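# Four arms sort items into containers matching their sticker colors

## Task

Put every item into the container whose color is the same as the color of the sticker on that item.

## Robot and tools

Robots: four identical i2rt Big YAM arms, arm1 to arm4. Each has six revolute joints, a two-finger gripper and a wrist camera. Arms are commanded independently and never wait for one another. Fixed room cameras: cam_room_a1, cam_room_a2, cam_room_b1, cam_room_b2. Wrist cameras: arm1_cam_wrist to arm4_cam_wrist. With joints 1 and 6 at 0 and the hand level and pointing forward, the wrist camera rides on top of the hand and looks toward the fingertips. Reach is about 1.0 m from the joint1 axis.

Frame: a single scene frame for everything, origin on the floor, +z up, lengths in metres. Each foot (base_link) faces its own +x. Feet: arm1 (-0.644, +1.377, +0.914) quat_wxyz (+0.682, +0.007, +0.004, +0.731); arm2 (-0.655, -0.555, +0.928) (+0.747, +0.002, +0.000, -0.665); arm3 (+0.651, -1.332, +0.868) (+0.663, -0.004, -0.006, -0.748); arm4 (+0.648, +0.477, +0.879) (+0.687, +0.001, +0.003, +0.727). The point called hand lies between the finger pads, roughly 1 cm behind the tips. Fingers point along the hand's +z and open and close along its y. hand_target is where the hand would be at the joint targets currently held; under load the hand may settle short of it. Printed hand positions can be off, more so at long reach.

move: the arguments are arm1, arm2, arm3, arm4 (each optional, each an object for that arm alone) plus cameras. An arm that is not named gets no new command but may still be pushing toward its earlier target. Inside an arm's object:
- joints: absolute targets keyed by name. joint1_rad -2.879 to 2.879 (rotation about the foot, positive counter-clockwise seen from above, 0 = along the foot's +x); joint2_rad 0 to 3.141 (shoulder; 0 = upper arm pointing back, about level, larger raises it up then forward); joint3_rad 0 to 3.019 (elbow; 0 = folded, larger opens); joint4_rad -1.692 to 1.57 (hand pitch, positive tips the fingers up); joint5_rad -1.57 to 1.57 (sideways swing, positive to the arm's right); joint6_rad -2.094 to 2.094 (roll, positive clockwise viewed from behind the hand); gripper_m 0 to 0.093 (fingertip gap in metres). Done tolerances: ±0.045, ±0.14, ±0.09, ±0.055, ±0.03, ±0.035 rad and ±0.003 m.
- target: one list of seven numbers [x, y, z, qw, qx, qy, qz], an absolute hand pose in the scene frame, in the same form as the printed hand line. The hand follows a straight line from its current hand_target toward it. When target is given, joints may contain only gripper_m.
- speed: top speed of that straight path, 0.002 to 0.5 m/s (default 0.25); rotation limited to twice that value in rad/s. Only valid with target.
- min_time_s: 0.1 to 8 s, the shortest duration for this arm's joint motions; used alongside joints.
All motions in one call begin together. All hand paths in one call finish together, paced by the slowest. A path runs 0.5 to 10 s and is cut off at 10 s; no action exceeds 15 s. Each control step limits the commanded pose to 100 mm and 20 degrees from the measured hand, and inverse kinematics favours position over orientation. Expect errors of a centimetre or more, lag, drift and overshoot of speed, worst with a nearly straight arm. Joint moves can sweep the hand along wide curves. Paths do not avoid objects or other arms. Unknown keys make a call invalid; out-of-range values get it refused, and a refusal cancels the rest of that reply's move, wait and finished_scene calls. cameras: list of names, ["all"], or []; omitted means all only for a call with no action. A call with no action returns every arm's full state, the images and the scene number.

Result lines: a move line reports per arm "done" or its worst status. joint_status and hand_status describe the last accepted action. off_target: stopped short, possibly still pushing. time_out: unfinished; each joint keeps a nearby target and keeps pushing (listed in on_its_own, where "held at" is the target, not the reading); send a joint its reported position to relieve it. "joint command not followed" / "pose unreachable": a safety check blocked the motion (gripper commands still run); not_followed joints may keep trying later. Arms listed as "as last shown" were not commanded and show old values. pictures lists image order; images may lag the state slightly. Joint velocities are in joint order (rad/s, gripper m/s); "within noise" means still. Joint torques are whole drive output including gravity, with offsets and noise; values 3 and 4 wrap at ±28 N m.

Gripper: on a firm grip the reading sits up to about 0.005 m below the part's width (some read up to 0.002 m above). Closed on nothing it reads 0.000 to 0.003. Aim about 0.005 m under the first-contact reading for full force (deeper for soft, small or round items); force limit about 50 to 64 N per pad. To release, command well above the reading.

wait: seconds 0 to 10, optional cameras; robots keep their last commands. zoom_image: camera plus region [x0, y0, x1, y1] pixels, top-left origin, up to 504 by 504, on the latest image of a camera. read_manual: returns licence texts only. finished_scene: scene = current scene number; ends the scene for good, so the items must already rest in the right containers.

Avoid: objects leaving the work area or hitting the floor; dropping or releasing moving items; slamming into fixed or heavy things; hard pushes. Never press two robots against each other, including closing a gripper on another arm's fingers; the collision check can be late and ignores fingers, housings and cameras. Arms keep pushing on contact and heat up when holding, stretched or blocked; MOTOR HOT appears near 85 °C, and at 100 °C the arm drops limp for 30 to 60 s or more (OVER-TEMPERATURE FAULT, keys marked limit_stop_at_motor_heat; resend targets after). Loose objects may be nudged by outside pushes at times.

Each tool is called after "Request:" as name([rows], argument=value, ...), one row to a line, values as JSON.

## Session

Request:
move()

Scene clock: 0.00 s.
Joint torques (N m): no reading
Motor temperatures (°C): arm1=[21 23 27 23 21 21 21] | arm2=[23 24 26 22 22 20 23] | arm3=[24 23 24 23 24 23 23] | arm4=[22 21 23 22 24 21 24]
Heat: arm1: hottest joint3_rad 27 °C; arm2: hottest joint3_rad 26 °C; arm3: hottest joint1_rad 24 °C; arm4: hottest joint5_rad 24 °C.
Joint velocities: within noise
arm1.joint_positions: joint1_rad=-0.168 joint2_rad=+0.560 joint3_rad=+1.361 joint4_rad=-1.410 joint5_rad=+0.240 joint6_rad=+0.692 gripper_m=+0.09396
arm1.joint_status: not commanded
arm1.hand: x=-0.5739 y=+1.5732 z=+1.4376 quat_wxyz=(-0.303, +0.280, -0.837, -0.359) (m; scene frame)
arm1.hand_target: x=-0.5739 y=+1.5706 z=+1.4504 quat_wxyz=(-0.308, +0.276, -0.832, -0.370) (m; scene frame)
arm1.hand_status: not commanded
arm2.joint_positions: joint1_rad=+0.198 joint2_rad=+0.636 joint3_rad=+1.409 joint4_rad=-1.213 joint5_rad=-0.086 joint6_rad=-0.484 gripper_m=+0.09396
arm2.joint_status: not commanded
arm2.hand: x=-0.5635 y=-0.7948 z=+1.4992 quat_wxyz=(-0.373, -0.297, -0.790, +0.384) (m; scene frame)
arm2.hand_target: x=-0.5645 y=-0.7917 z=+1.5099 quat_wxyz=(-0.379, -0.294, -0.785, +0.392) (m; scene frame)
arm2.hand_status: not commanded
arm3.joint_positions: joint1_rad=+0.130 joint2_rad=+0.649 joint3_rad=+1.447 joint4_rad=-1.615 joint5_rad=+0.075 joint6_rad=+0.392 gripper_m=+0.09396
arm3.joint_status: not commanded
arm3.hand: x=+0.6387 y=-1.5222 z=+1.3768 quat_wxyz=(-0.293, -0.776, -0.507, +0.235) (m; scene frame)
arm3.hand_target: x=+0.6387 y=-1.5210 z=+1.3861 quat_wxyz=(-0.302, -0.772, -0.504, +0.241) (m; scene frame)
arm3.hand_status: not commanded
arm4.joint_positions: joint1_rad=+0.147 joint2_rad=+0.586 joint3_rad=+1.324 joint4_rad=-1.592 joint5_rad=+0.245 joint6_rad=+0.670 gripper_m=+0.09396
arm4.joint_status: not commanded
arm4.hand: x=+0.6543 y=+0.6697 z=+1.3488 quat_wxyz=(-0.224, +0.451, -0.815, -0.287) (m; scene frame)
arm4.hand_target: x=+0.6546 y=+0.6685 z=+1.3591 quat_wxyz=(-0.227, +0.447, -0.812, -0.299) (m; scene frame)
arm4.hand_status: not commanded
pictures: arm1_cam_wrist, arm2_cam_wrist, arm3_cam_wrist, arm4_cam_wrist, cam_room_a1, cam_room_a2, cam_room_b1, cam_room_b2
Images, in order (width x height): arm1_cam_wrist 672x504, arm2_cam_wrist 672x504, arm3_cam_wrist 672x504, arm4_cam_wrist 672x504, cam_room_a1 672x504, cam_room_a2 672x504, cam_room_b1 672x504, cam_room_b2 672x504.

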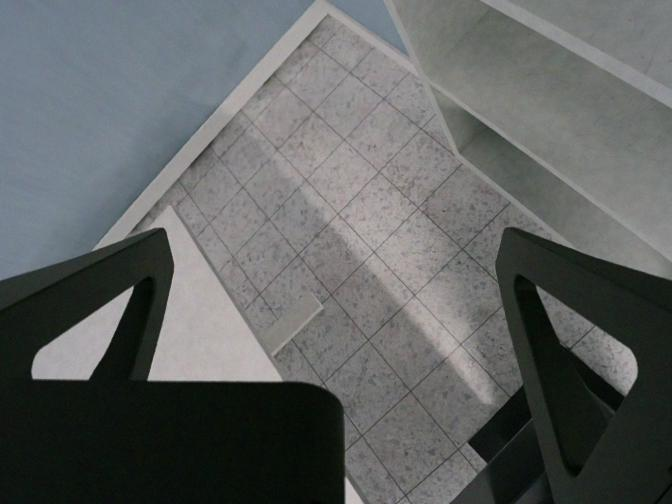

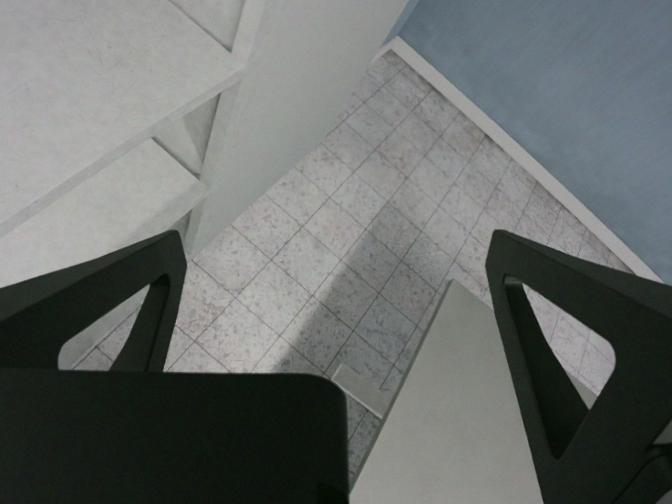

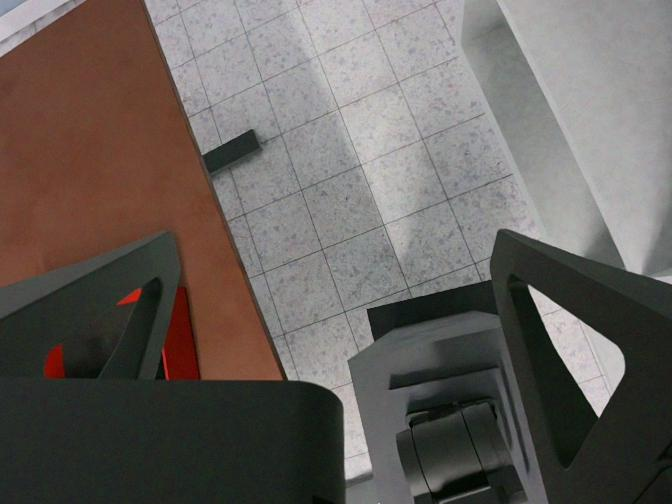

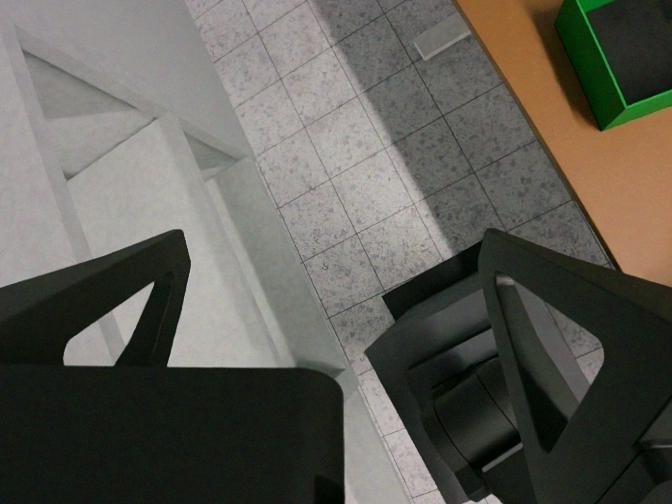

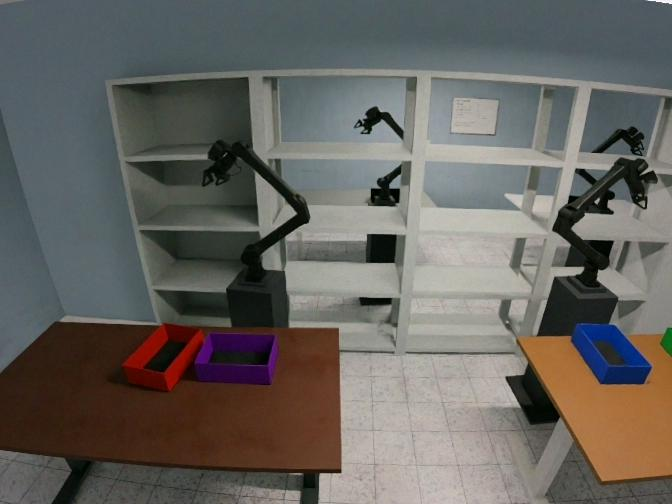

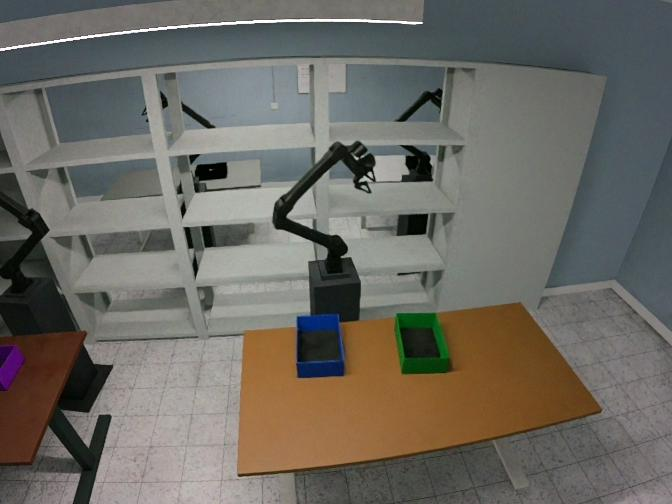

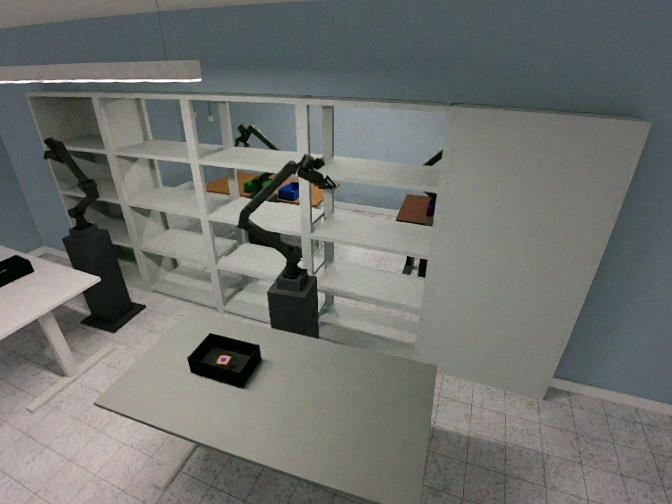

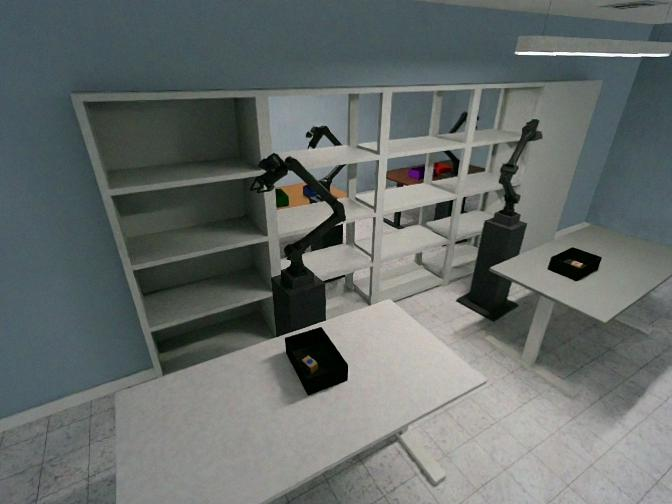

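Request:
move(arm1={"joints":{"joint1_rad":1.75,"joint2_rad":0.65,"joint3_rad":1.43,"joint4_rad":-1.4,"joint5_rad":0,"joint6_rad":0},"min_time_s":3}, arm2={"joints":{"joint1_rad":-1.7,"joint2_rad":0.65,"joint3_rad":1.43,"joint4_rad":-1.4,"joint5_rad":0,"joint6_rad":0},"min_time_s":3}, arm3={"joints":{"joint1_rad":1.6,"joint2_rad":0.65,"joint3_rad":1.43,"joint4_rad":-1.4,"joint5_rad":0,"joint6_rad":0},"min_time_s":3}, arm4={"joints":{"joint1_rad":-1.5,"joint2_rad":0.65,"joint3_rad":1.43,"joint4_rad":-1.4,"joint5_rad":0,"joint6_rad":0},"min_time_s":3}, cameras=["arm1_cam_wrist","arm2_cam_wrist","arm3_cam_wrist","arm4_cam_wrist"])

Scene clock: 12.67 s.
Joint torques (N m): arm1=[-1.38 4.07 14.02 2.04 0.03 -0.03] | arm2=[0.38 1.32 10.95 1.77 0.11 0.23] | arm3=[2.02 1.73 6.97 2.35 -0.04 -0.13] | arm4=[0.5 2.14 10.59 1.99 -0.07 -0.06]
Motor temperatures (°C): arm1=[21 23 29 23 21 21 21] | arm2=[23 24 28 22 22 20 23] | arm3=[24 23 25 23 24 23 23] | arm4=[22 21 26 22 24 21 24]
Heat: arm1: hottest joint3_rad 29 °C; arm2: hottest joint3_rad 28 °C; arm3: hottest joint3_rad 25 °C; arm4: hottest joint3_rad 26 °C.
move: arm1 done; arm2 done; arm3 done; arm4 done
Joint velocities: within noise
arm1.joint_positions: joint1_rad=+1.744 joint2_rad=+0.640 joint3_rad=+1.374 joint4_rad=-1.410 joint5_rad=+0.001 joint6_rad=+0.009 gripper_m=+0.09398
arm1.joint_status: all done
arm1.hand: x=-0.8648 y=+1.3202 z=+1.4292 quat_wxyz=(+0.052, +0.892, +0.105, -0.436) (m; scene frame)
arm1.hand_target: x=-0.8631 y=+1.3187 z=+1.4557 quat_wxyz=(+0.055, +0.879, +0.111, -0.461) (m; scene frame)
arm1.hand_status: not commanded
arm2.joint_positions: joint1_rad=-1.696 joint2_rad=+0.639 joint3_rad=+1.409 joint4_rad=-1.385 joint5_rad=-0.003 joint6_rad=-0.015 gripper_m=+0.09397
arm2.joint_status: all done
arm2.hand: x=-0.8913 y=-0.5551 z=+1.4615 quat_wxyz=(+0.006, -0.888, -0.004, +0.459) (m; scene frame)
arm2.hand_target: x=-0.8909 y=-0.5536 z=+1.4659 quat_wxyz=(+0.004, -0.890, +0.005, +0.457) (m; scene frame)
arm2.hand_status: not commanded
arm3.joint_positions: joint1_rad=+1.589 joint2_rad=+0.649 joint3_rad=+1.437 joint4_rad=-1.417 joint5_rad=+0.002 joint6_rad=+0.008 gripper_m=+0.09397
arm3.joint_status: all done
arm3.hand: x=+0.8804 y=-1.3486 z=+1.4062 quat_wxyz=(-0.454, -0.047, -0.890, +0.028) (m; scene frame)
arm3.hand_target: x=+0.8842 y=-1.3461 z=+1.4062 quat_wxyz=(-0.458, -0.038, -0.888, +0.027) (m; scene frame)
arm3.hand_status: not commanded
arm4.joint_positions: joint1_rad=-1.497 joint2_rad=+0.639 joint3_rad=+1.384 joint4_rad=-1.419 joint5_rad=+0.004 joint6_rad=+0.015 gripper_m=+0.09396
arm4.joint_status: all done
arm4.hand: x=+0.8812 y=+0.5082 z=+1.3932 quat_wxyz=(-0.431, +0.052, -0.901, -0.028) (m; scene frame)
arm4.hand_target: x=+0.8835 y=+0.5085 z=+1.4163 quat_wxyz=(-0.455, +0.057, -0.888, -0.028) (m; scene frame)
arm4.hand_status: not commanded
pictures: arm1_cam_wrist, arm2_cam_wrist, arm3_cam_wrist, arm4_cam_wrist
Images, in order (width x height): arm1_cam_wrist 672x504, arm2_cam_wrist 672x504, arm3_cam_wrist 672x504, arm4_cam_wrist 672x504.

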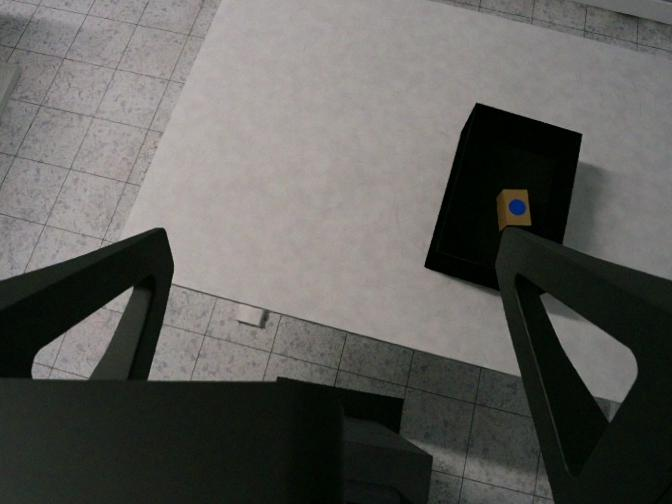

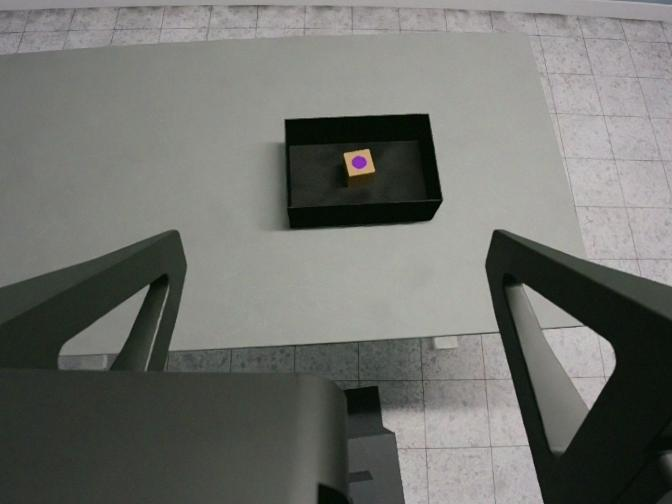

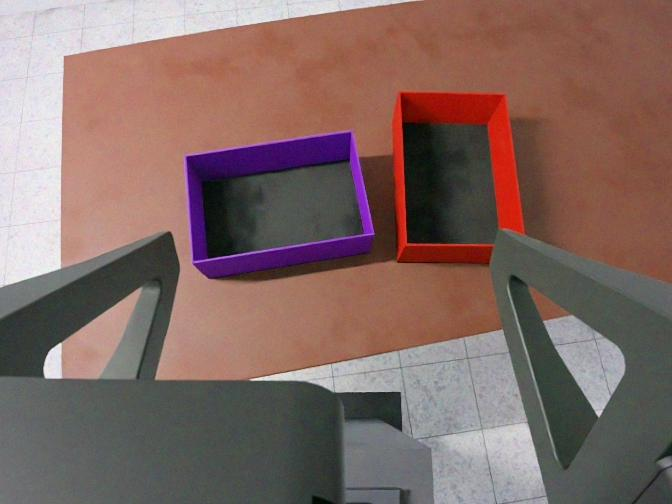

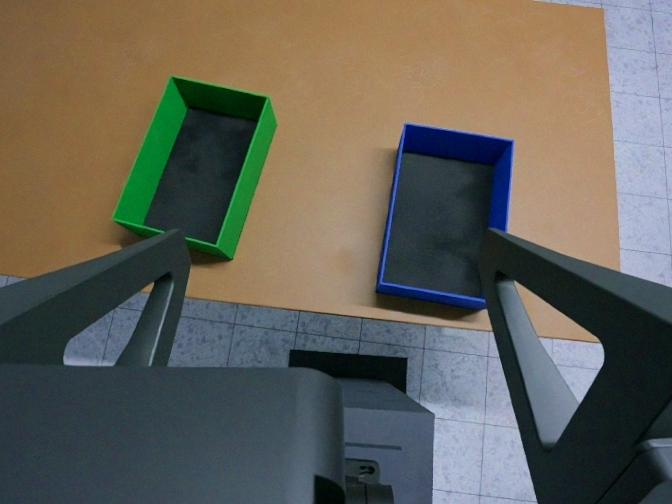

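Request:
move(arm1={"target":[-1.15,1.605,0.99,-0.0189,-0.9726,-0.0851,0.2156],"speed":0.25}, arm2={"target":[-1.265,-0.496,0.99,-0.0132,-0.9744,-0.0596,0.2160],"speed":0.25}, arm3={"joints":{"joint1_rad":-1.986},"min_time_s":4}, arm4={"joints":{"joint1_rad":0.93},"min_time_s":3}, cameras=["arm1_cam_wrist","arm2_cam_wrist"])

Scene clock: 51.07 s.
Joint torques (N m): arm1=[-2.32 -12.63 13.9 1.2 -0.11 -0.08] | arm2=[-0.09 -17.96 13.83 1.92 -0.15 -0.08] | arm3=[0.5 1.14 7.05 2.32 0.03 -0.12] | arm4=[1.2 2.55 10.55 1.89 0.03 -0.09]
Motor temperatures (°C): arm1=[21 23 33 23 21 21 21] | arm2=[23 24 31 22 22 20 23] | arm3=[24 23 26 23 24 23 23] | arm4=[22 22 29 22 24 21 24]
Heat: arm1: hottest joint3_rad 33 °C; arm2: hottest joint3_rad 31 °C; arm3: hottest joint3_rad 26 °C; arm4: hottest joint3_rad 29 °C.
move: arm1 off_target; arm2 off_target; arm3 done; arm4 done
Joint velocities: within noise
arm1.joint_positions: joint1_rad=+1.008 joint2_rad=+1.727 joint3_rad=+1.129 joint4_rad=-0.707 joint5_rad=-0.264 joint6_rad=-0.623 gripper_m=+0.09398
arm1.joint_status: not commanded
arm1.hand: x=-1.1281 y=+1.5876 z=+0.9676 quat_wxyz=(+0.039, +0.978, +0.081, -0.188) (m; scene frame)
arm1.hand_target: x=-1.1485 y=+1.6043 z=+0.9908 quat_wxyz=(+0.019, +0.973, +0.085, -0.215) (m; scene frame)
arm1.hand_status: off_target (0.036 m and 4.0 deg from the pose sent, 0.596 m and 27.3 deg at the start)
arm2.joint_positions: joint1_rad=-1.805 joint2_rad=+1.805 joint3_rad=+1.233 joint4_rad=-0.625 joint5_rad=-0.106 joint6_rad=-0.210 gripper_m=+0.09397
arm2.joint_status: not commanded
arm2.hand: x=-1.2404 y=-0.5046 z=+0.9735 quat_wxyz=(-0.020, -0.980, -0.056, +0.191) (m; scene frame)
arm2.hand_target: x=-1.2635 y=-0.4960 z=+0.9906 quat_wxyz=(-0.013, -0.974, -0.059, +0.216) (m; scene frame)
arm2.hand_status: off_target (0.031 m and 3.1 deg from the pose sent, 0.605 m and 30.4 deg at the start)
arm3.joint_positions: joint1_rad=-1.975 joint2_rad=+0.649 joint3_rad=+1.437 joint4_rad=-1.417 joint5_rad=+0.000 joint6_rad=+0.007 gripper_m=+0.09400
arm3.joint_status: all done
arm3.hand: x=+0.4504 y=-1.2079 z=+1.4037 quat_wxyz=(+0.110, -0.861, +0.237, +0.436) (m; scene frame)
arm3.hand_target: x=+0.4486 y=-1.2039 z=+1.4038 quat_wxyz=(+0.115, -0.858, +0.238, +0.439) (m; scene frame)
arm3.hand_status: not commanded
arm4.joint_positions: joint1_rad=+0.927 joint2_rad=+0.639 joint3_rad=+1.384 joint4_rad=-1.419 joint5_rad=+0.002 joint6_rad=+0.013 gripper_m=+0.09398
arm4.joint_status: all done
arm4.hand: x=+0.4570 y=+0.6087 z=+1.3949 quat_wxyz=(-0.122, +0.860, -0.268, -0.418) (m; scene frame)
arm4.hand_target: x=+0.4548 y=+0.6091 z=+1.4180 quat_wxyz=(-0.130, +0.851, -0.257, -0.440) (m; scene frame)
arm4.hand_status: not commanded
pictures: arm1_cam_wrist, arm2_cam_wrist
Images, in order (width x height): arm1_cam_wrist 672x504, arm2_cam_wrist 672x504.

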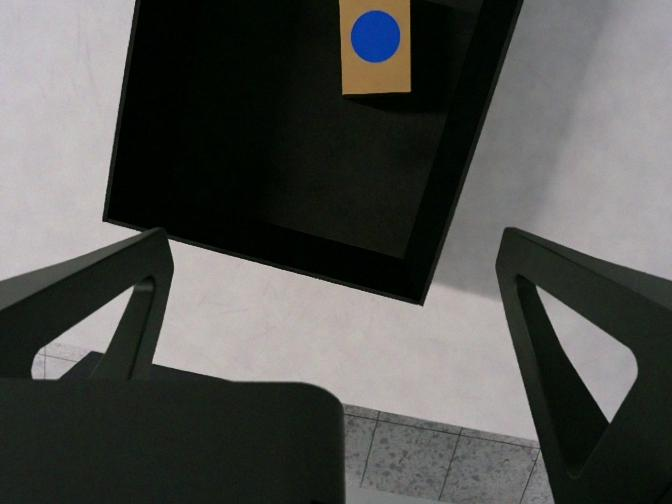

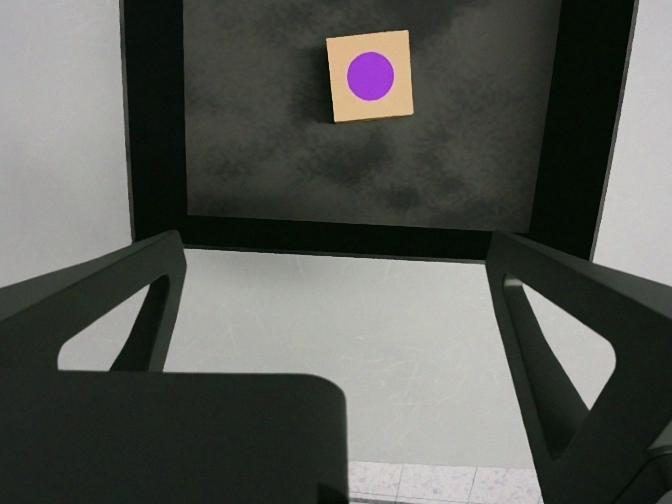

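Request:
move(arm1={"target":[-1.220,1.617,0.86,-0.0226,-0.9709,-0.1020,0.2152],"speed":0.15}, arm2={"target":[-1.311,-0.4755,0.857,-0.0217,-0.9714,-0.0978,0.2153],"speed":0.15}, cameras=["arm1_cam_wrist","arm2_cam_wrist"])

Scene clock: 67.50 s.
Joint torques (N m): arm1=[-1.03 -15.79 12.18 1.51 -0.15 -0.07] | arm2=[-0.03 -19.9 12.21 2.11 -0.35 -0.09] | arm3=[0.5 1.26 7.04 2.35 0.02 -0.12] | arm4=[0.97 2.43 10.45 1.95 -0.02 -0.07]
Motor temperatures (°C): arm1=[21 24 33 23 21 21 21] | arm2=[23 24 32 22 22 20 23] | arm3=[24 23 26 23 24 23 23] | arm4=[22 22 30 22 24 21 24]
Heat: arm1: hottest joint3_rad 33 °C; arm2: hottest joint3_rad 32 °C; arm3: hottest joint3_rad 26 °C; arm4: hottest joint3_rad 30 °C.
move: arm1 off_target; arm2 off_target
Joint velocities: within noise
arm1.joint_positions: joint1_rad=+1.026 joint2_rad=+2.072 joint3_rad=+1.268 joint4_rad=-0.493 joint5_rad=-0.264 joint6_rad=-0.623 gripper_m=+0.09398
arm1.joint_status: not commanded
arm1.hand: x=-1.1932 y=+1.6094 z=+0.8449 quat_wxyz=(+0.038, +0.977, +0.091, -0.191) (m; scene frame)
arm1.hand_target: x=-1.2187 y=+1.6162 z=+0.8610 quat_wxyz=(+0.023, +0.971, +0.102, -0.215) (m; scene frame)
arm1.hand_status: off_target (0.032 m and 3.6 deg from the pose sent, 0.145 m and 4.4 deg at the start)
arm2.joint_positions: joint1_rad=-1.839 joint2_rad=+2.108 joint3_rad=+1.335 joint4_rad=-0.427 joint5_rad=-0.149 joint6_rad=-0.313 gripper_m=+0.09397
arm2.joint_status: not commanded
arm2.hand: x=-1.2882 y=-0.4841 z=+0.8520 quat_wxyz=(-0.027, -0.976, -0.093, +0.195) (m; scene frame)
arm2.hand_target: x=-1.3099 y=-0.4755 z=+0.8579 quat_wxyz=(-0.021, -0.971, -0.098, +0.216) (m; scene frame)
arm2.hand_status: off_target (0.025 m and 2.6 deg from the pose sent, 0.139 m and 5.7 deg at the start)
arm3, arm4: as last shown
pictures: arm1_cam_wrist, arm2_cam_wrist
Images, in order (width x height): arm1_cam_wrist 672x504, arm2_cam_wrist 672x504.

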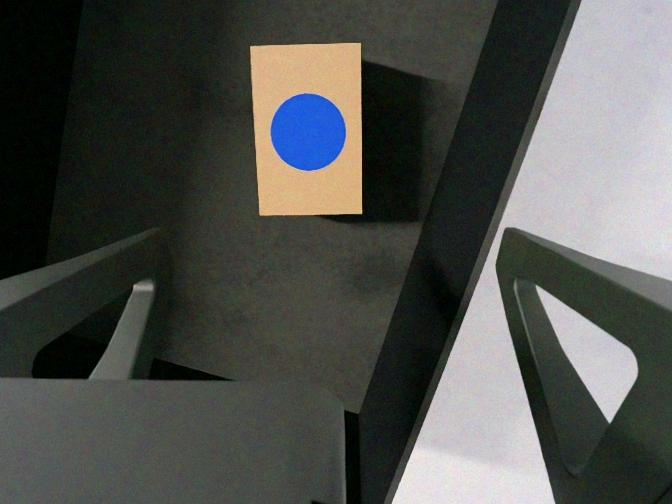

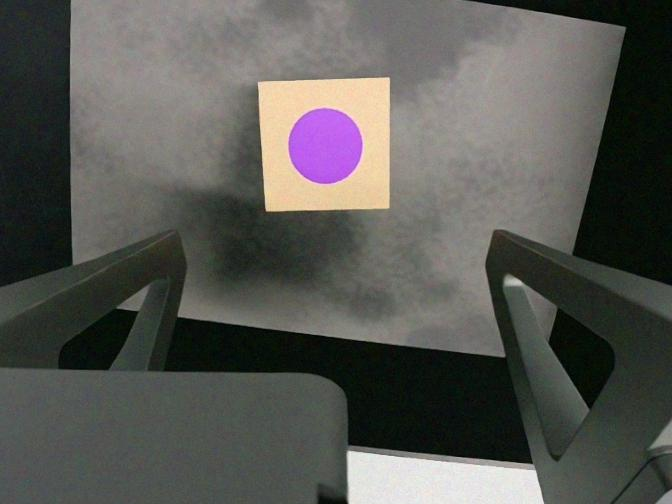

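Request:
move(arm1={"joints":{"gripper_m":0.062},"target":[-1.243,1.602,0.815,-0.0245,-0.9701,-0.1105,0.2150],"speed":0.08}, arm2={"target":[-1.334,-0.485,0.803,-0.0236,-0.9705,-0.1063,0.2151],"speed":0.08}, cameras=["arm1_cam_wrist","arm2_cam_wrist"])

Scene clock: 90.23 s.
Joint torques (N m): arm1=[-0.85 -16.03 11.7 1.37 -0.08 0.12] | arm2=[1.49 -20.48 11.79 2.19 -0.32 -0.06] | arm3=[0.38 1.26 7.05 2.33 0.02 -0.11] | arm4=[0.79 2.37 10.43 1.95 -0.02 -0.07]
Motor temperatures (°C): arm1=[21 25 34 23 21 21 21] | arm2=[23 25 33 22 22 20 23] | arm3=[24 23 27 23 24 23 23] | arm4=[22 22 31 22 24 21 24]
Heat: arm1: hottest joint3_rad 34 °C; arm2: hottest joint3_rad 33 °C; arm3: hottest joint3_rad 27 °C; arm4: hottest joint3_rad 31 °C.
move: arm1 off_target; arm2 off_target
Joint velocities: within noise
arm1.joint_positions: joint1_rad=+1.065 joint2_rad=+2.174 joint3_rad=+1.315 joint4_rad=-0.425 joint5_rad=-0.258 joint6_rad=-0.617 gripper_m=+0.06206
arm1.joint_status: all done
arm1.hand: x=-1.2175 y=+1.5963 z=+0.8061 quat_wxyz=(+0.037, +0.974, +0.107, -0.194) (m; scene frame)
arm1.hand_target: x=-1.2419 y=+1.6015 z=+0.8160 quat_wxyz=(+0.025, +0.970, +0.110, -0.215) (m; scene frame)
arm1.hand_status: off_target (0.028 m and 2.8 deg from the pose sent, 0.059 m and 4.0 deg at the start)
arm2.joint_positions: joint1_rad=-1.838 joint2_rad=+2.240 joint3_rad=+1.419 joint4_rad=-0.371 joint5_rad=-0.149 joint6_rad=-0.313 gripper_m=+0.09397
arm2.joint_status: not commanded
arm2.hand: x=-1.3125 y=-0.4808 z=+0.8042 quat_wxyz=(-0.026, -0.975, -0.094, +0.198) (m; scene frame)
arm2.hand_target: x=-1.3329 y=-0.4852 z=+0.8038 quat_wxyz=(-0.023, -0.970, -0.106, +0.215) (m; scene frame)
arm2.hand_status: off_target (0.022 m and 2.5 deg from the pose sent, 0.067 m and 2.9 deg at the start)
arm3, arm4: as last shown
pictures: arm1_cam_wrist, arm2_cam_wrist
Images, in order (width x height): arm1_cam_wrist 672x504, arm2_cam_wrist 672x504.

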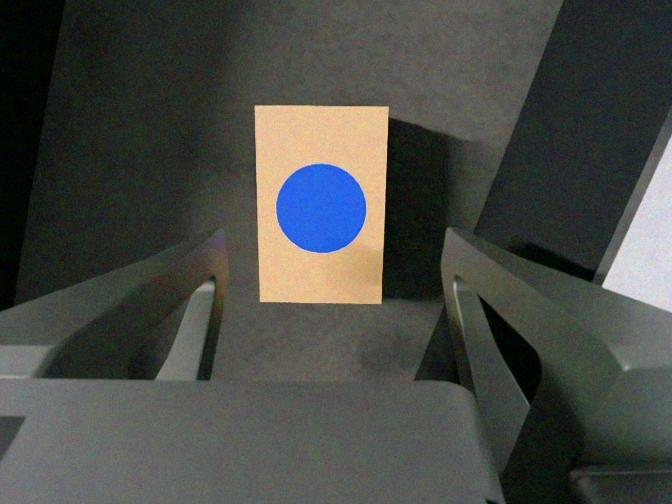

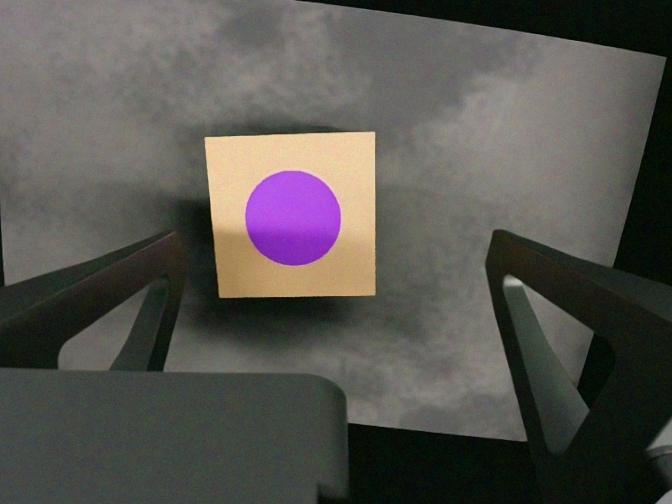

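Request:
move(arm1={"target":[-1.250,1.5955,0.78,-0.0245,-0.9701,-0.1105,0.2150],"speed":0.08}, arm2={"target":[-1.337,-0.5005,0.774,-0.0264,-0.9694,-0.1190,0.2148],"speed":0.08}, cameras=["arm1_cam_wrist","arm2_cam_wrist"])

Scene clock: 98.50 s.
Joint torques (N m): arm1=[-1.26 -16.56 10.81 1.59 -0.16 0.15] | arm2=[1.2 -20.89 11.29 2.24 -0.33 -0.08] | arm3=[0.44 1.32 7.06 2.32 0.02 -0.11] | arm4=[1.03 2.32 10.51 1.88 -0.01 -0.07]
Motor temperatures (°C): arm1=[21 25 34 23 21 21 21] | arm2=[23 25 33 22 22 20 23] | arm3=[24 23 27 23 24 23 23] | arm4=[22 22 32 22 24 21 24]
Heat: arm1: hottest joint3_rad 34 °C; arm2: hottest joint3_rad 33 °C; arm3: hottest joint3_rad 27 °C; arm4: hottest joint3_rad 32 °C.
move: arm1 off_target; arm2 off_target
Joint velocities: within noise
arm1.joint_positions: joint1_rad=+1.086 joint2_rad=+2.249 joint3_rad=+1.335 joint4_rad=-0.365 joint5_rad=-0.253 joint6_rad=-0.603 gripper_m=+0.06204
arm1.joint_status: not commanded
arm1.hand: x=-1.2261 y=+1.5871 z=+0.7718 quat_wxyz=(+0.037, +0.974, +0.110, -0.194) (m; scene frame)
arm1.hand_target: x=-1.2489 y=+1.5951 z=+0.7810 quat_wxyz=(+0.025, +0.970, +0.111, -0.215) (m; scene frame)
arm1.hand_status: off_target (0.027 m and 2.8 deg from the pose sent, 0.042 m and 2.8 deg at the start)
arm2.joint_positions: joint1_rad=-1.810 joint2_rad=+2.301 joint3_rad=+1.437 joint4_rad=-0.329 joint5_rad=-0.150 joint6_rad=-0.314 gripper_m=+0.09397
arm2.joint_status: not commanded
arm2.hand: x=-1.3166 y=-0.4989 z=+0.7752 quat_wxyz=(-0.030, -0.974, -0.108, +0.198) (m; scene frame)
arm2.hand_target: x=-1.3360 y=-0.5006 z=+0.7747 quat_wxyz=(-0.026, -0.969, -0.119, +0.215) (m; scene frame)
arm2.hand_status: off_target (0.021 m and 2.4 deg from the pose sent, 0.044 m and 3.5 deg at the start)
arm3, arm4: as last shown
pictures: arm1_cam_wrist, arm2_cam_wrist
Images, in order (width x height): arm1_cam_wrist 672x504, arm2_cam_wrist 672x504.

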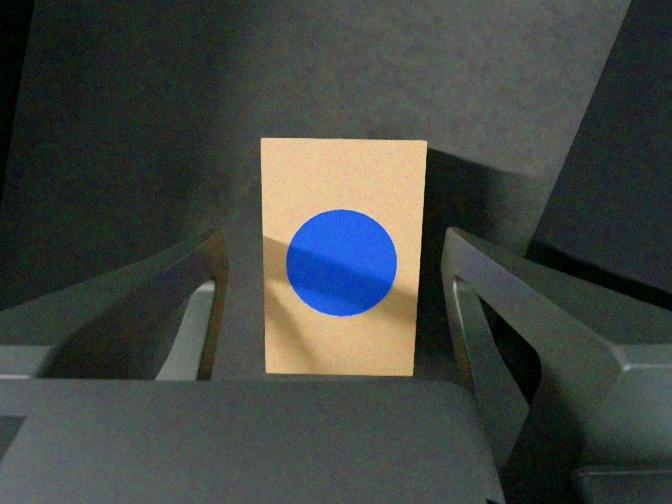

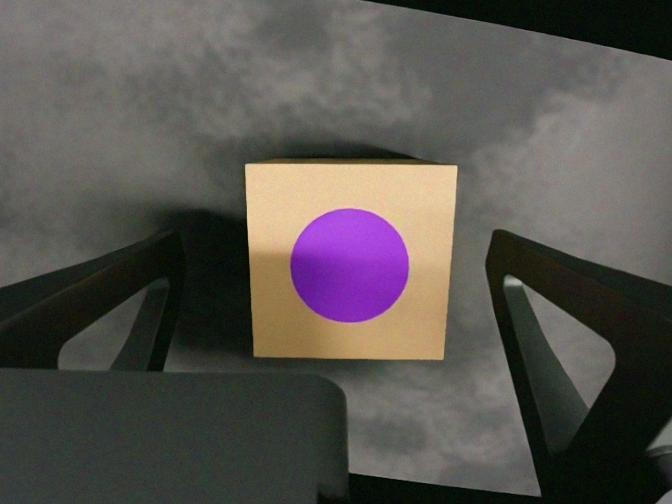

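Request:
move(arm1={"joints":{"gripper_m":0.03}}, arm2={"joints":{"gripper_m":0.038}}, cameras=["arm1_cam_wrist","arm2_cam_wrist"])

Request:
move(arm1={"target":[-1.21,1.60,1.04,-0.0245,-0.9701,-0.1105,0.2150],"speed":0.2}, arm2={"target":[-1.29,-0.49,1.04,-0.0264,-0.9694,-0.1190,0.2148],"speed":0.2}, cameras=["arm1_cam_wrist","arm2_cam_wrist"])

Request:
move(arm1={"joints":{"joint2_rad":0.65,"joint3_rad":1.43,"joint4_rad":-1.4,"joint5_rad":0,"joint6_rad":0},"min_time_s":2.5}, arm2={"joints":{"joint2_rad":0.65,"joint3_rad":1.43,"joint4_rad":-1.4,"joint5_rad":0,"joint6_rad":0},"min_time_s":2.5})

Request:
move(arm1={"joints":{"joint1_rad":-2.28},"min_time_s":3.5}, arm2={"joints":{"joint1_rad":0.925},"min_time_s":3.5}, cameras=["arm1_cam_wrist","arm2_cam_wrist"])

Scene clock: 108.97 s.
Joint torques (N m): arm1=[-0.91 -16.44 10.85 1.35 -0.14 0.15] | arm2=[1.03 -20.89 11.26 2.19 -0.25 -0.08] | arm3=[0.44 1.2 7.1 2.36 0.02 -0.13] | arm4=[0.79 2.43 10.54 1.87 -0.01 -0.09]
Motor temperatures (°C): arm1=[21 25 34 23 21 21 21] | arm2=[23 25 33 22 22 20 23] | arm3=[24 23 27 23 24 23 23] | arm4=[22 22 32 22 24 21 24]
Heat: arm1: hottest joint3_rad 34 °C; arm2: hottest joint3_rad 33 °C; arm3: hottest joint3_rad 27 °C; arm4: hottest joint3_rad 32 °C.
move: arm1 done; arm2 off_target
Joint velocities: within noise
arm1.joint_positions: joint1_rad=+1.086 joint2_rad=+2.249 joint3_rad=+1.337 joint4_rad=-0.364 joint5_rad=-0.252 joint6_rad=-0.603 gripper_m=+0.03006
arm1.joint_status: all done
arm1.hand: x=-1.2275 y=+1.5879 z=+0.7726 quat_wxyz=(+0.035, +0.974, +0.110, -0.196) (m; scene frame)
arm1.hand_target: x=-1.2490 y=+1.5952 z=+0.7811 quat_wxyz=(+0.025, +0.970, +0.111, -0.215) (m; scene frame)
arm1.hand_status: not commanded
arm2.joint_positions: joint1_rad=-1.810 joint2_rad=+2.301 joint3_rad=+1.437 joint4_rad=-0.328 joint5_rad=-0.151 joint6_rad=-0.315 gripper_m=+0.05309
arm2.joint_status: gripper_m off_target (ended at +0.05311, target +0.03800)
arm2.hand: x=-1.3171 y=-0.4991 z=+0.7755 quat_wxyz=(-0.030, -0.974, -0.109, +0.198) (m; scene frame)
arm2.hand_target: x=-1.3360 y=-0.5006 z=+0.7747 quat_wxyz=(-0.026, -0.969, -0.119, +0.215) (m; scene frame)
arm2.hand_status: not commanded
arm3, arm4: as last shown
pictures: arm1_cam_wrist, arm2_cam_wrist
Images, in order (width x height): arm1_cam_wrist 672x504, arm2_cam_wrist 672x504.

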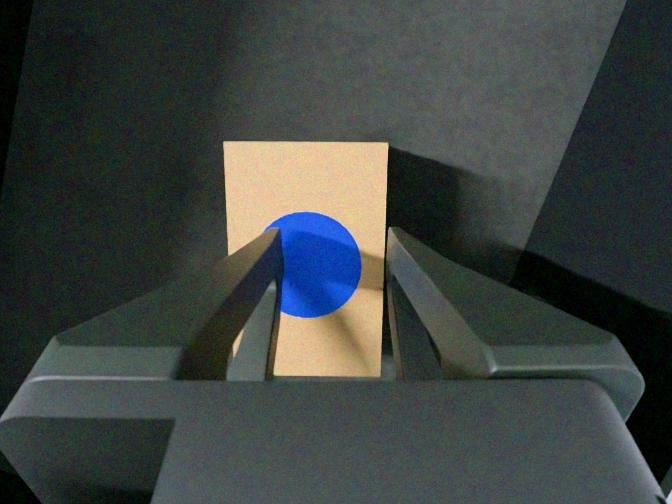

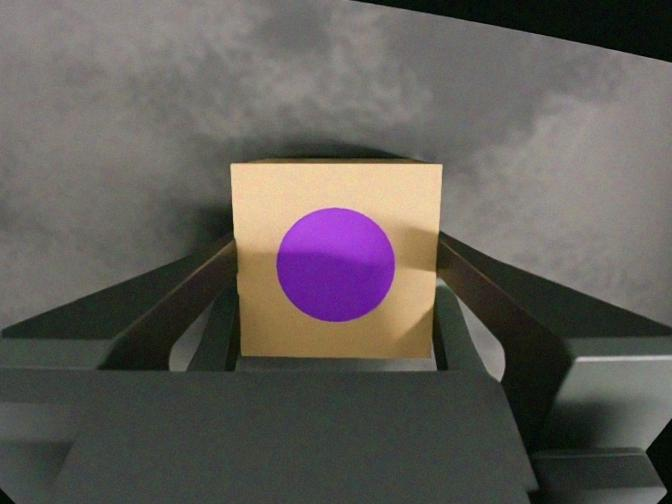

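Scene clock: 111.00 s.
Joint torques (N m): arm1=[-2.78 -14.56 14.54 0.38 -0.25 -0.05] | arm2=[-0.15 -20.19 12.86 1.02 -0.37 -0.07] | arm3=[0.5 1.2 7.02 2.37 0.02 -0.12] | arm4=[1.14 2.32 10.47 1.99 0.02 -0.09]
Motor temperatures (°C): arm1=[21 25 34 23 21 21 21] | arm2=[23 25 33 22 22 20 23] | arm3=[24 23 27 23 24 23 23] | arm4=[22 22 32 22 24 21 24]
Heat: arm1: hottest joint3_rad 34 °C; arm2: hottest joint3_rad 33 °C; arm3: hottest joint3_rad 27 °C; arm4: hottest joint3_rad 32 °C.
move: arm1 off_target; arm2 off_target
Joint velocities: within noise
arm1.joint_positions: joint1_rad=+1.065 joint2_rad=+1.802 joint3_rad=+1.374 joint4_rad=-0.853 joint5_rad=-0.261 joint6_rad=-0.620 gripper_m=+0.03006
arm1.joint_status: not commanded
arm1.hand: x=-1.1966 y=+1.5873 z=+1.0158 quat_wxyz=(+0.037, +0.974, +0.108, -0.196) (m; scene frame)
arm1.hand_target: x=-1.2089 y=+1.5996 z=+1.0403 quat_wxyz=(+0.024, +0.970, +0.110, -0.215) (m; scene frame)
arm1.hand_status: off_target (0.030 m and 2.7 deg from the pose sent, 0.268 m and 2.6 deg at the start)
arm2.joint_positions: joint1_rad=-1.826 joint2_rad=+1.830 joint3_rad=+1.422 joint4_rad=-0.772 joint5_rad=-0.161 joint6_rad=-0.341 gripper_m=+0.05309
arm2.joint_status: not commanded
arm2.hand: x=-1.2816 y=-0.4964 z=+1.0271 quat_wxyz=(-0.029, -0.971, -0.115, +0.205) (m; scene frame)
arm2.hand_target: x=-1.2896 y=-0.4901 z=+1.0401 quat_wxyz=(-0.026, -0.969, -0.119, +0.215) (m; scene frame)
arm2.hand_status: off_target (0.017 m and 1.3 deg from the pose sent, 0.266 m and 2.3 deg at the start)
arm3, arm4: as last shown
pictures: arm1_cam_wrist, arm2_cam_wrist
Images, in order (width x height): arm1_cam_wrist 672x504, arm2_cam_wrist 672x504.

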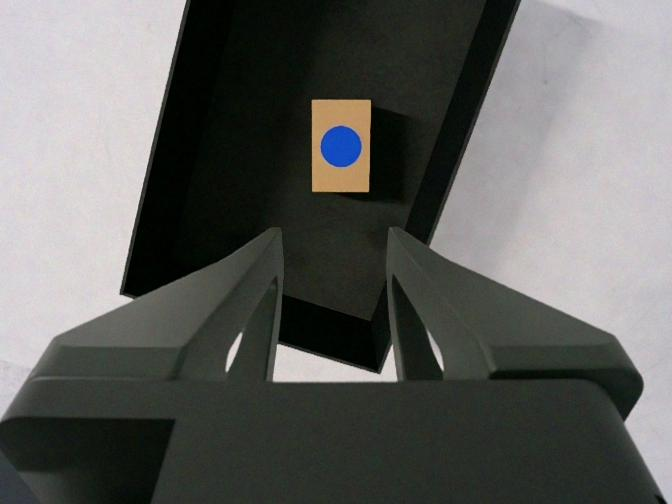

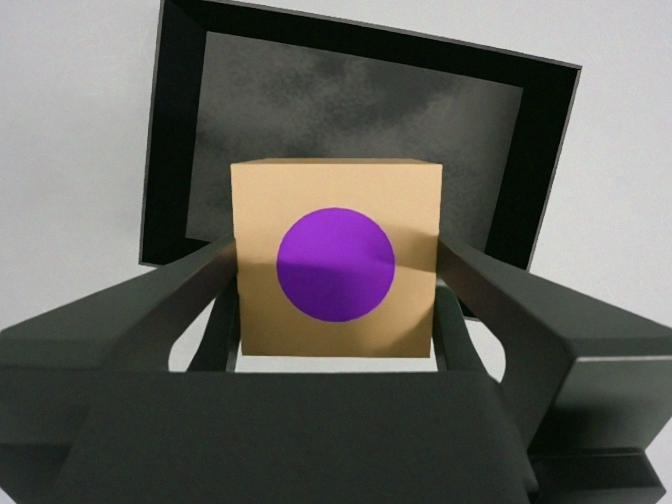

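Scene clock: 114.07 s.
Joint torques (N m): arm1=[-2.32 4.78 12.71 1.21 0.06 0.11] | arm2=[0.03 1.03 9.85 1.95 0.16 0.22] | arm3=[0.5 1.2 7.06 2.32 0.01 -0.11] | arm4=[0.44 1.96 10.59 1.92 0 -0.05]
Motor temperatures (°C): arm1=[21 25 34 23 21 21 21] | arm2=[23 25 33 22 22 20 23] | arm3=[24 23 27 23 24 23 23] | arm4=[22 22 32 22 24 21 24]
Heat: arm1: hottest joint3_rad 34 °C; arm2: hottest joint3_rad 33 °C; arm3: hottest joint3_rad 27 °C; arm4: hottest joint3_rad 32 °C.
move: arm1 done; arm2 done
Joint velocities: within noise
arm1.joint_positions: joint1_rad=+1.065 joint2_rad=+0.640 joint3_rad=+1.390 joint4_rad=-1.390 joint5_rad=-0.002 joint6_rad=-0.009 gripper_m=+0.03006
arm1.joint_status: all done
arm1.hand: x=-0.8504 y=+1.4766 z=+1.4409 quat_wxyz=(-0.098, +0.870, -0.190, -0.445) (m; scene frame)
arm1.hand_target: x=-0.8469 y=+1.4780 z=+1.4558 quat_wxyz=(-0.101, +0.863, -0.197, -0.453) (m; scene frame)
arm1.hand_status: not commanded
arm2.joint_positions: joint1_rad=-1.826 joint2_rad=+0.644 joint3_rad=+1.422 joint4_rad=-1.389 joint5_rad=-0.004 joint6_rad=-0.015 gripper_m=+0.05309
arm2.joint_status: all done
arm2.hand: x=-0.8888 y=-0.5249 z=+1.4657 quat_wxyz=(+0.035, -0.886, +0.053, +0.460) (m; scene frame)
arm2.hand_target: x=-0.8884 y=-0.5222 z=+1.4661 quat_wxyz=(+0.035, -0.887, +0.065, +0.456) (m; scene frame)
arm2.hand_status: not commanded
arm3, arm4: as last shown
pictures: none

Scene clock: 117.90 s.
Joint torques (N m): arm1=[-2.43 3.78 13 1.16 0.04 0.11] | arm2=[1.03 1.03 9.85 1.96 -0.04 0.21] | arm3=[0.38 1.2 7.04 2.33 0.02 -0.12] | arm4=[1.08 2.49 10.55 1.92 -0.05 -0.09]
Motor temperatures (°C): arm1=[21 25 35 23 21 21 21] | arm2=[23 25 33 22 22 20 23] | arm3=[24 23 27 23 24 23 23] | arm4=[22 22 33 22 24 21 24]
Heat: arm1: hottest joint3_rad 35 °C; arm2: hottest joint3_rad 33 °C; arm3: hottest joint3_rad 27 °C; arm4: hottest joint3_rad 33 °C.
move: arm1 done; arm2 done
Joint velocities: within noise
arm1.joint_positions: joint1_rad=-2.273 joint2_rad=+0.640 joint3_rad=+1.390 joint4_rad=-1.390 joint5_rad=+0.000 joint6_rad=-0.008 gripper_m=+0.03006
arm1.joint_status: all done
arm1.hand: x=-0.4446 y=+1.2351 z=+1.4339 quat_wxyz=(-0.419, -0.274, -0.854, +0.142) (m; scene frame)
arm1.hand_target: x=-0.4472 y=+1.2351 z=+1.4489 quat_wxyz=(-0.427, -0.279, -0.847, +0.145) (m; scene frame)
arm1.hand_status: not commanded
arm2.joint_positions: joint1_rad=+0.921 joint2_rad=+0.644 joint3_rad=+1.422 joint4_rad=-1.389 joint5_rad=+0.000 joint6_rad=-0.015 gripper_m=+0.05310
arm2.joint_status: all done
arm2.hand: x=-0.4541 y=-0.6769 z=+1.4661 quat_wxyz=(-0.445, -0.228, -0.857, +0.124) (m; scene frame)
arm2.hand_target: x=-0.4535 y=-0.6759 z=+1.4665 quat_wxyz=(-0.442, -0.233, -0.858, +0.118) (m; scene frame)
arm2.hand_status: not commanded
arm3, arm4: as last shown
pictures: arm1_cam_wrist, arm2_cam_wrist
Images, in order (width x height): arm1_cam_wrist 672x504, arm2_cam_wrist 672x504.

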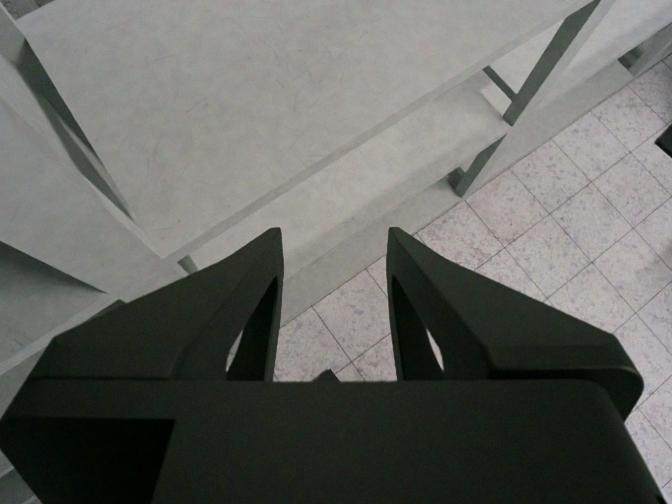

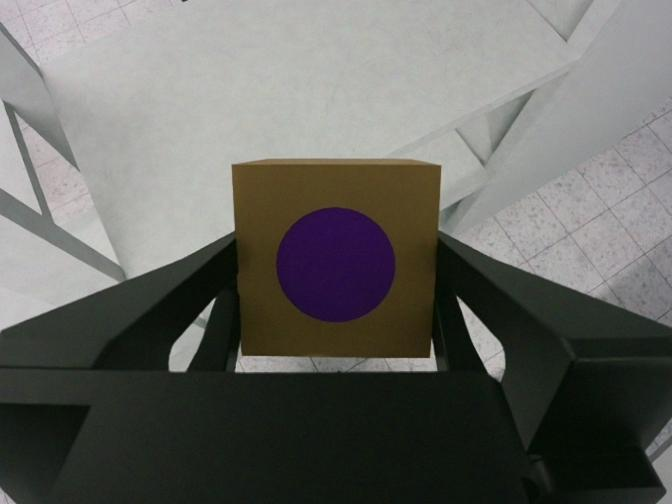

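Request:
move(arm1={"joints":{"joint1_rad":1.065,"gripper_m":0.068},"min_time_s":3.5}, arm2={"target":[-0.311,-0.760,1.12,0.2086,0.2593,0.9413,-0.0575],"speed":0.2})

Request:
move(arm1={"target":[-1.220,1.602,0.90,-0.0245,-0.9701,-0.1105,0.2150],"speed":0.3}, arm2={"target":[-0.002,-0.944,1.09,0.2086,0.2593,0.9413,-0.0575],"speed":0.15}, cameras=["arm1_cam_wrist","arm2_cam_wrist"])

Scene clock: 134.63 s.
Joint torques (N m): arm1=[-0.73 4.48 12.66 1.26 0.06 0.09] | arm2=[1.03 -9.17 10.63 2.41 0.13 0.22] | arm3=[0.44 1.32 7.04 2.32 0.02 -0.12] | arm4=[0.85 2.2 10.62 1.98 -0.02 -0.08]
Motor temperatures (°C): arm1=[21 25 36 23 21 21 21] | arm2=[23 25 32 22 22 20 24] | arm3=[24 23 27 23 24 23 23] | arm4=[22 22 33 22 24 21 24]
Heat: arm1: hottest joint3_rad 36 °C; arm2: hottest joint3_rad 32 °C; arm3: hottest joint3_rad 27 °C; arm4: hottest joint3_rad 33 °C.
move: arm1 done; arm2 done
Joint velocities: within noise
arm1.joint_positions: joint1_rad=+1.058 joint2_rad=+0.640 joint3_rad=+1.390 joint4_rad=-1.390 joint5_rad=+0.000 joint6_rad=-0.007 gripper_m=+0.06796
arm1.joint_status: all done
arm1.hand: x=-0.8496 y=+1.4783 z=+1.4409 quat_wxyz=(-0.100, +0.869, -0.194, -0.444) (m; scene frame)
arm1.hand_target: x=-0.8480 y=+1.4758 z=+1.4558 quat_wxyz=(-0.099, +0.864, -0.193, -0.454) (m; scene frame)
arm1.hand_status: not commanded
arm2.joint_positions: joint1_rad=+0.921 joint2_rad=+1.135 joint3_rad=+0.913 joint4_rad=-0.929 joint5_rad=+0.002 joint6_rad=-0.011 gripper_m=+0.05310
arm2.joint_status: not commanded
arm2.hand: x=-0.3137 y=-0.7586 z=+1.1200 quat_wxyz=(-0.201, -0.253, -0.945, +0.055) (m; scene frame)
arm2.hand_target: x=-0.3110 y=-0.7599 z=+1.1200 quat_wxyz=(-0.209, -0.259, -0.941, +0.057) (m; scene frame)
arm2.hand_status: done (0.003 m and 1.2 deg from the pose sent, 0.384 m and 30.0 deg at the start)
arm3.joint_positions: joint1_rad=-1.975 joint2_rad=+0.649 joint3_rad=+1.437 joint4_rad=-1.417 joint5_rad=+0.000 joint6_rad=+0.007 gripper_m=+0.09400
arm3.joint_status: not commanded
arm3.hand: x=+0.4504 y=-1.2079 z=+1.4037 quat_wxyz=(+0.110, -0.861, +0.237, +0.436) (m; scene frame)
arm3.hand_target: x=+0.4486 y=-1.2039 z=+1.4038 quat_wxyz=(+0.115, -0.858, +0.238, +0.439) (m; scene frame)
arm3.hand_status: not commanded
arm4.joint_positions: joint1_rad=+0.927 joint2_rad=+0.639 joint3_rad=+1.384 joint4_rad=-1.419 joint5_rad=+0.002 joint6_rad=+0.013 gripper_m=+0.09398
arm4.joint_status: not commanded
arm4.hand: x=+0.4570 y=+0.6087 z=+1.3949 quat_wxyz=(-0.122, +0.860, -0.268, -0.418) (m; scene frame)
arm4.hand_target: x=+0.4548 y=+0.6091 z=+1.4180 quat_wxyz=(-0.130, +0.851, -0.257, -0.440) (m; scene frame)
arm4.hand_status: not commanded
pictures: none

Scene clock: 137.80 s.
Joint torques (N m): arm1=[-0.91 -16.5 12.86 0.7 -0.27 -0.01] | arm2=[0.67 -22.42 16.84 1.05 0.08 0.19] | arm3=[0.38 1.2 7.06 2.36 0.01 -0.12] | arm4=[1.32 2.67 10.66 2.13 0.02 -0.09]
Motor temperatures (°C): arm1=[21 25 36 23 21 21 21] | arm2=[23 25 33 22 22 20 24] | arm3=[24 23 27 23 24 23 23] | arm4=[22 22 33 22 24 21 24]
Heat: arm1: hottest joint3_rad 36 °C; arm2: hottest joint3_rad 33 °C; arm3: hottest joint3_rad 27 °C; arm4: hottest joint3_rad 33 °C.
move: arm1 off_target; arm2 off_target
Joint velocities: within noise
arm1.joint_positions: joint1_rad=+1.049 joint2_rad=+2.006 joint3_rad=+1.263 joint4_rad=-0.544 joint5_rad=-0.260 joint6_rad=-0.616 gripper_m=+0.06796
arm1.joint_status: not commanded
arm1.hand: x=-1.1959 y=+1.5970 z=+0.8776 quat_wxyz=(+0.037, +0.975, +0.098, -0.193) (m; scene frame)
arm1.hand_target: x=-1.2189 y=+1.6013 z=+0.9006 quat_wxyz=(+0.025, +0.970, +0.111, -0.215) (m; scene frame)
arm1.hand_status: off_target (0.033 m and 3.2 deg from the pose sent, 0.667 m and 47.7 deg at the start)
arm2.joint_positions: joint1_rad=+0.921 joint2_rad=+2.081 joint3_rad=+1.945 joint4_rad=-1.028 joint5_rad=+0.002 joint6_rad=-0.011 gripper_m=+0.05310
arm2.joint_status: not commanded
arm2.hand: x=-0.0162 y=-0.9341 z=+1.0767 quat_wxyz=(-0.195, -0.253, -0.946, +0.054) (m; scene frame)
arm2.hand_target: x=-0.0030 y=-0.9432 z=+1.0900 quat_wxyz=(-0.210, -0.259, -0.941, +0.058) (m; scene frame)
arm2.hand_status: off_target (0.022 m and 1.8 deg from the pose sent, 0.364 m and 1.2 deg at the start)
arm3, arm4: as last shown
pictures: arm1_cam_wrist, arm2_cam_wrist
Images, in order (width x height): arm1_cam_wrist 672x504, arm2_cam_wrist 672x504.

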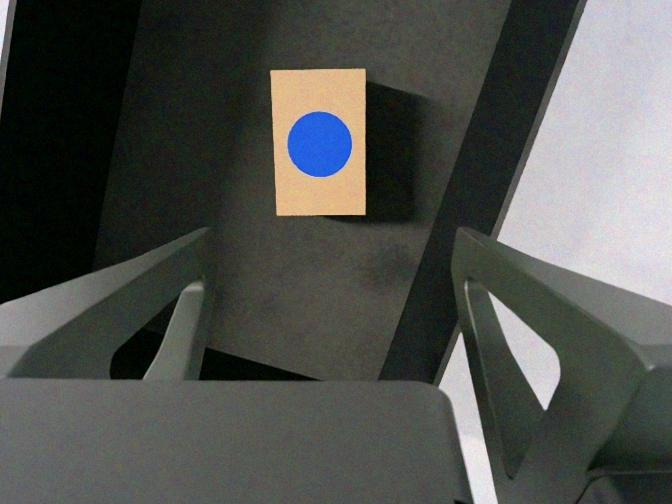

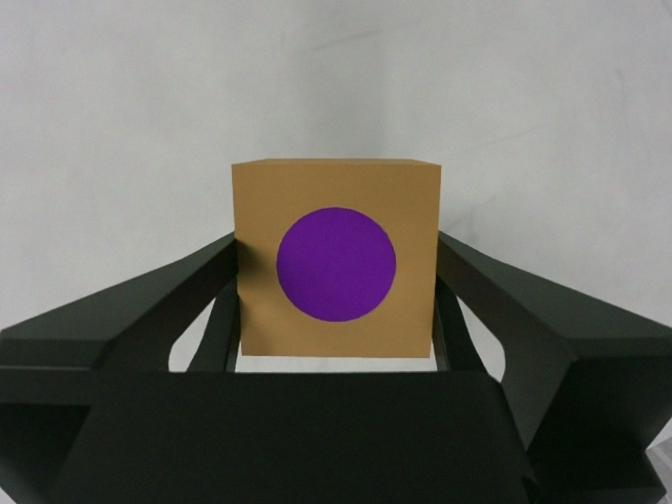

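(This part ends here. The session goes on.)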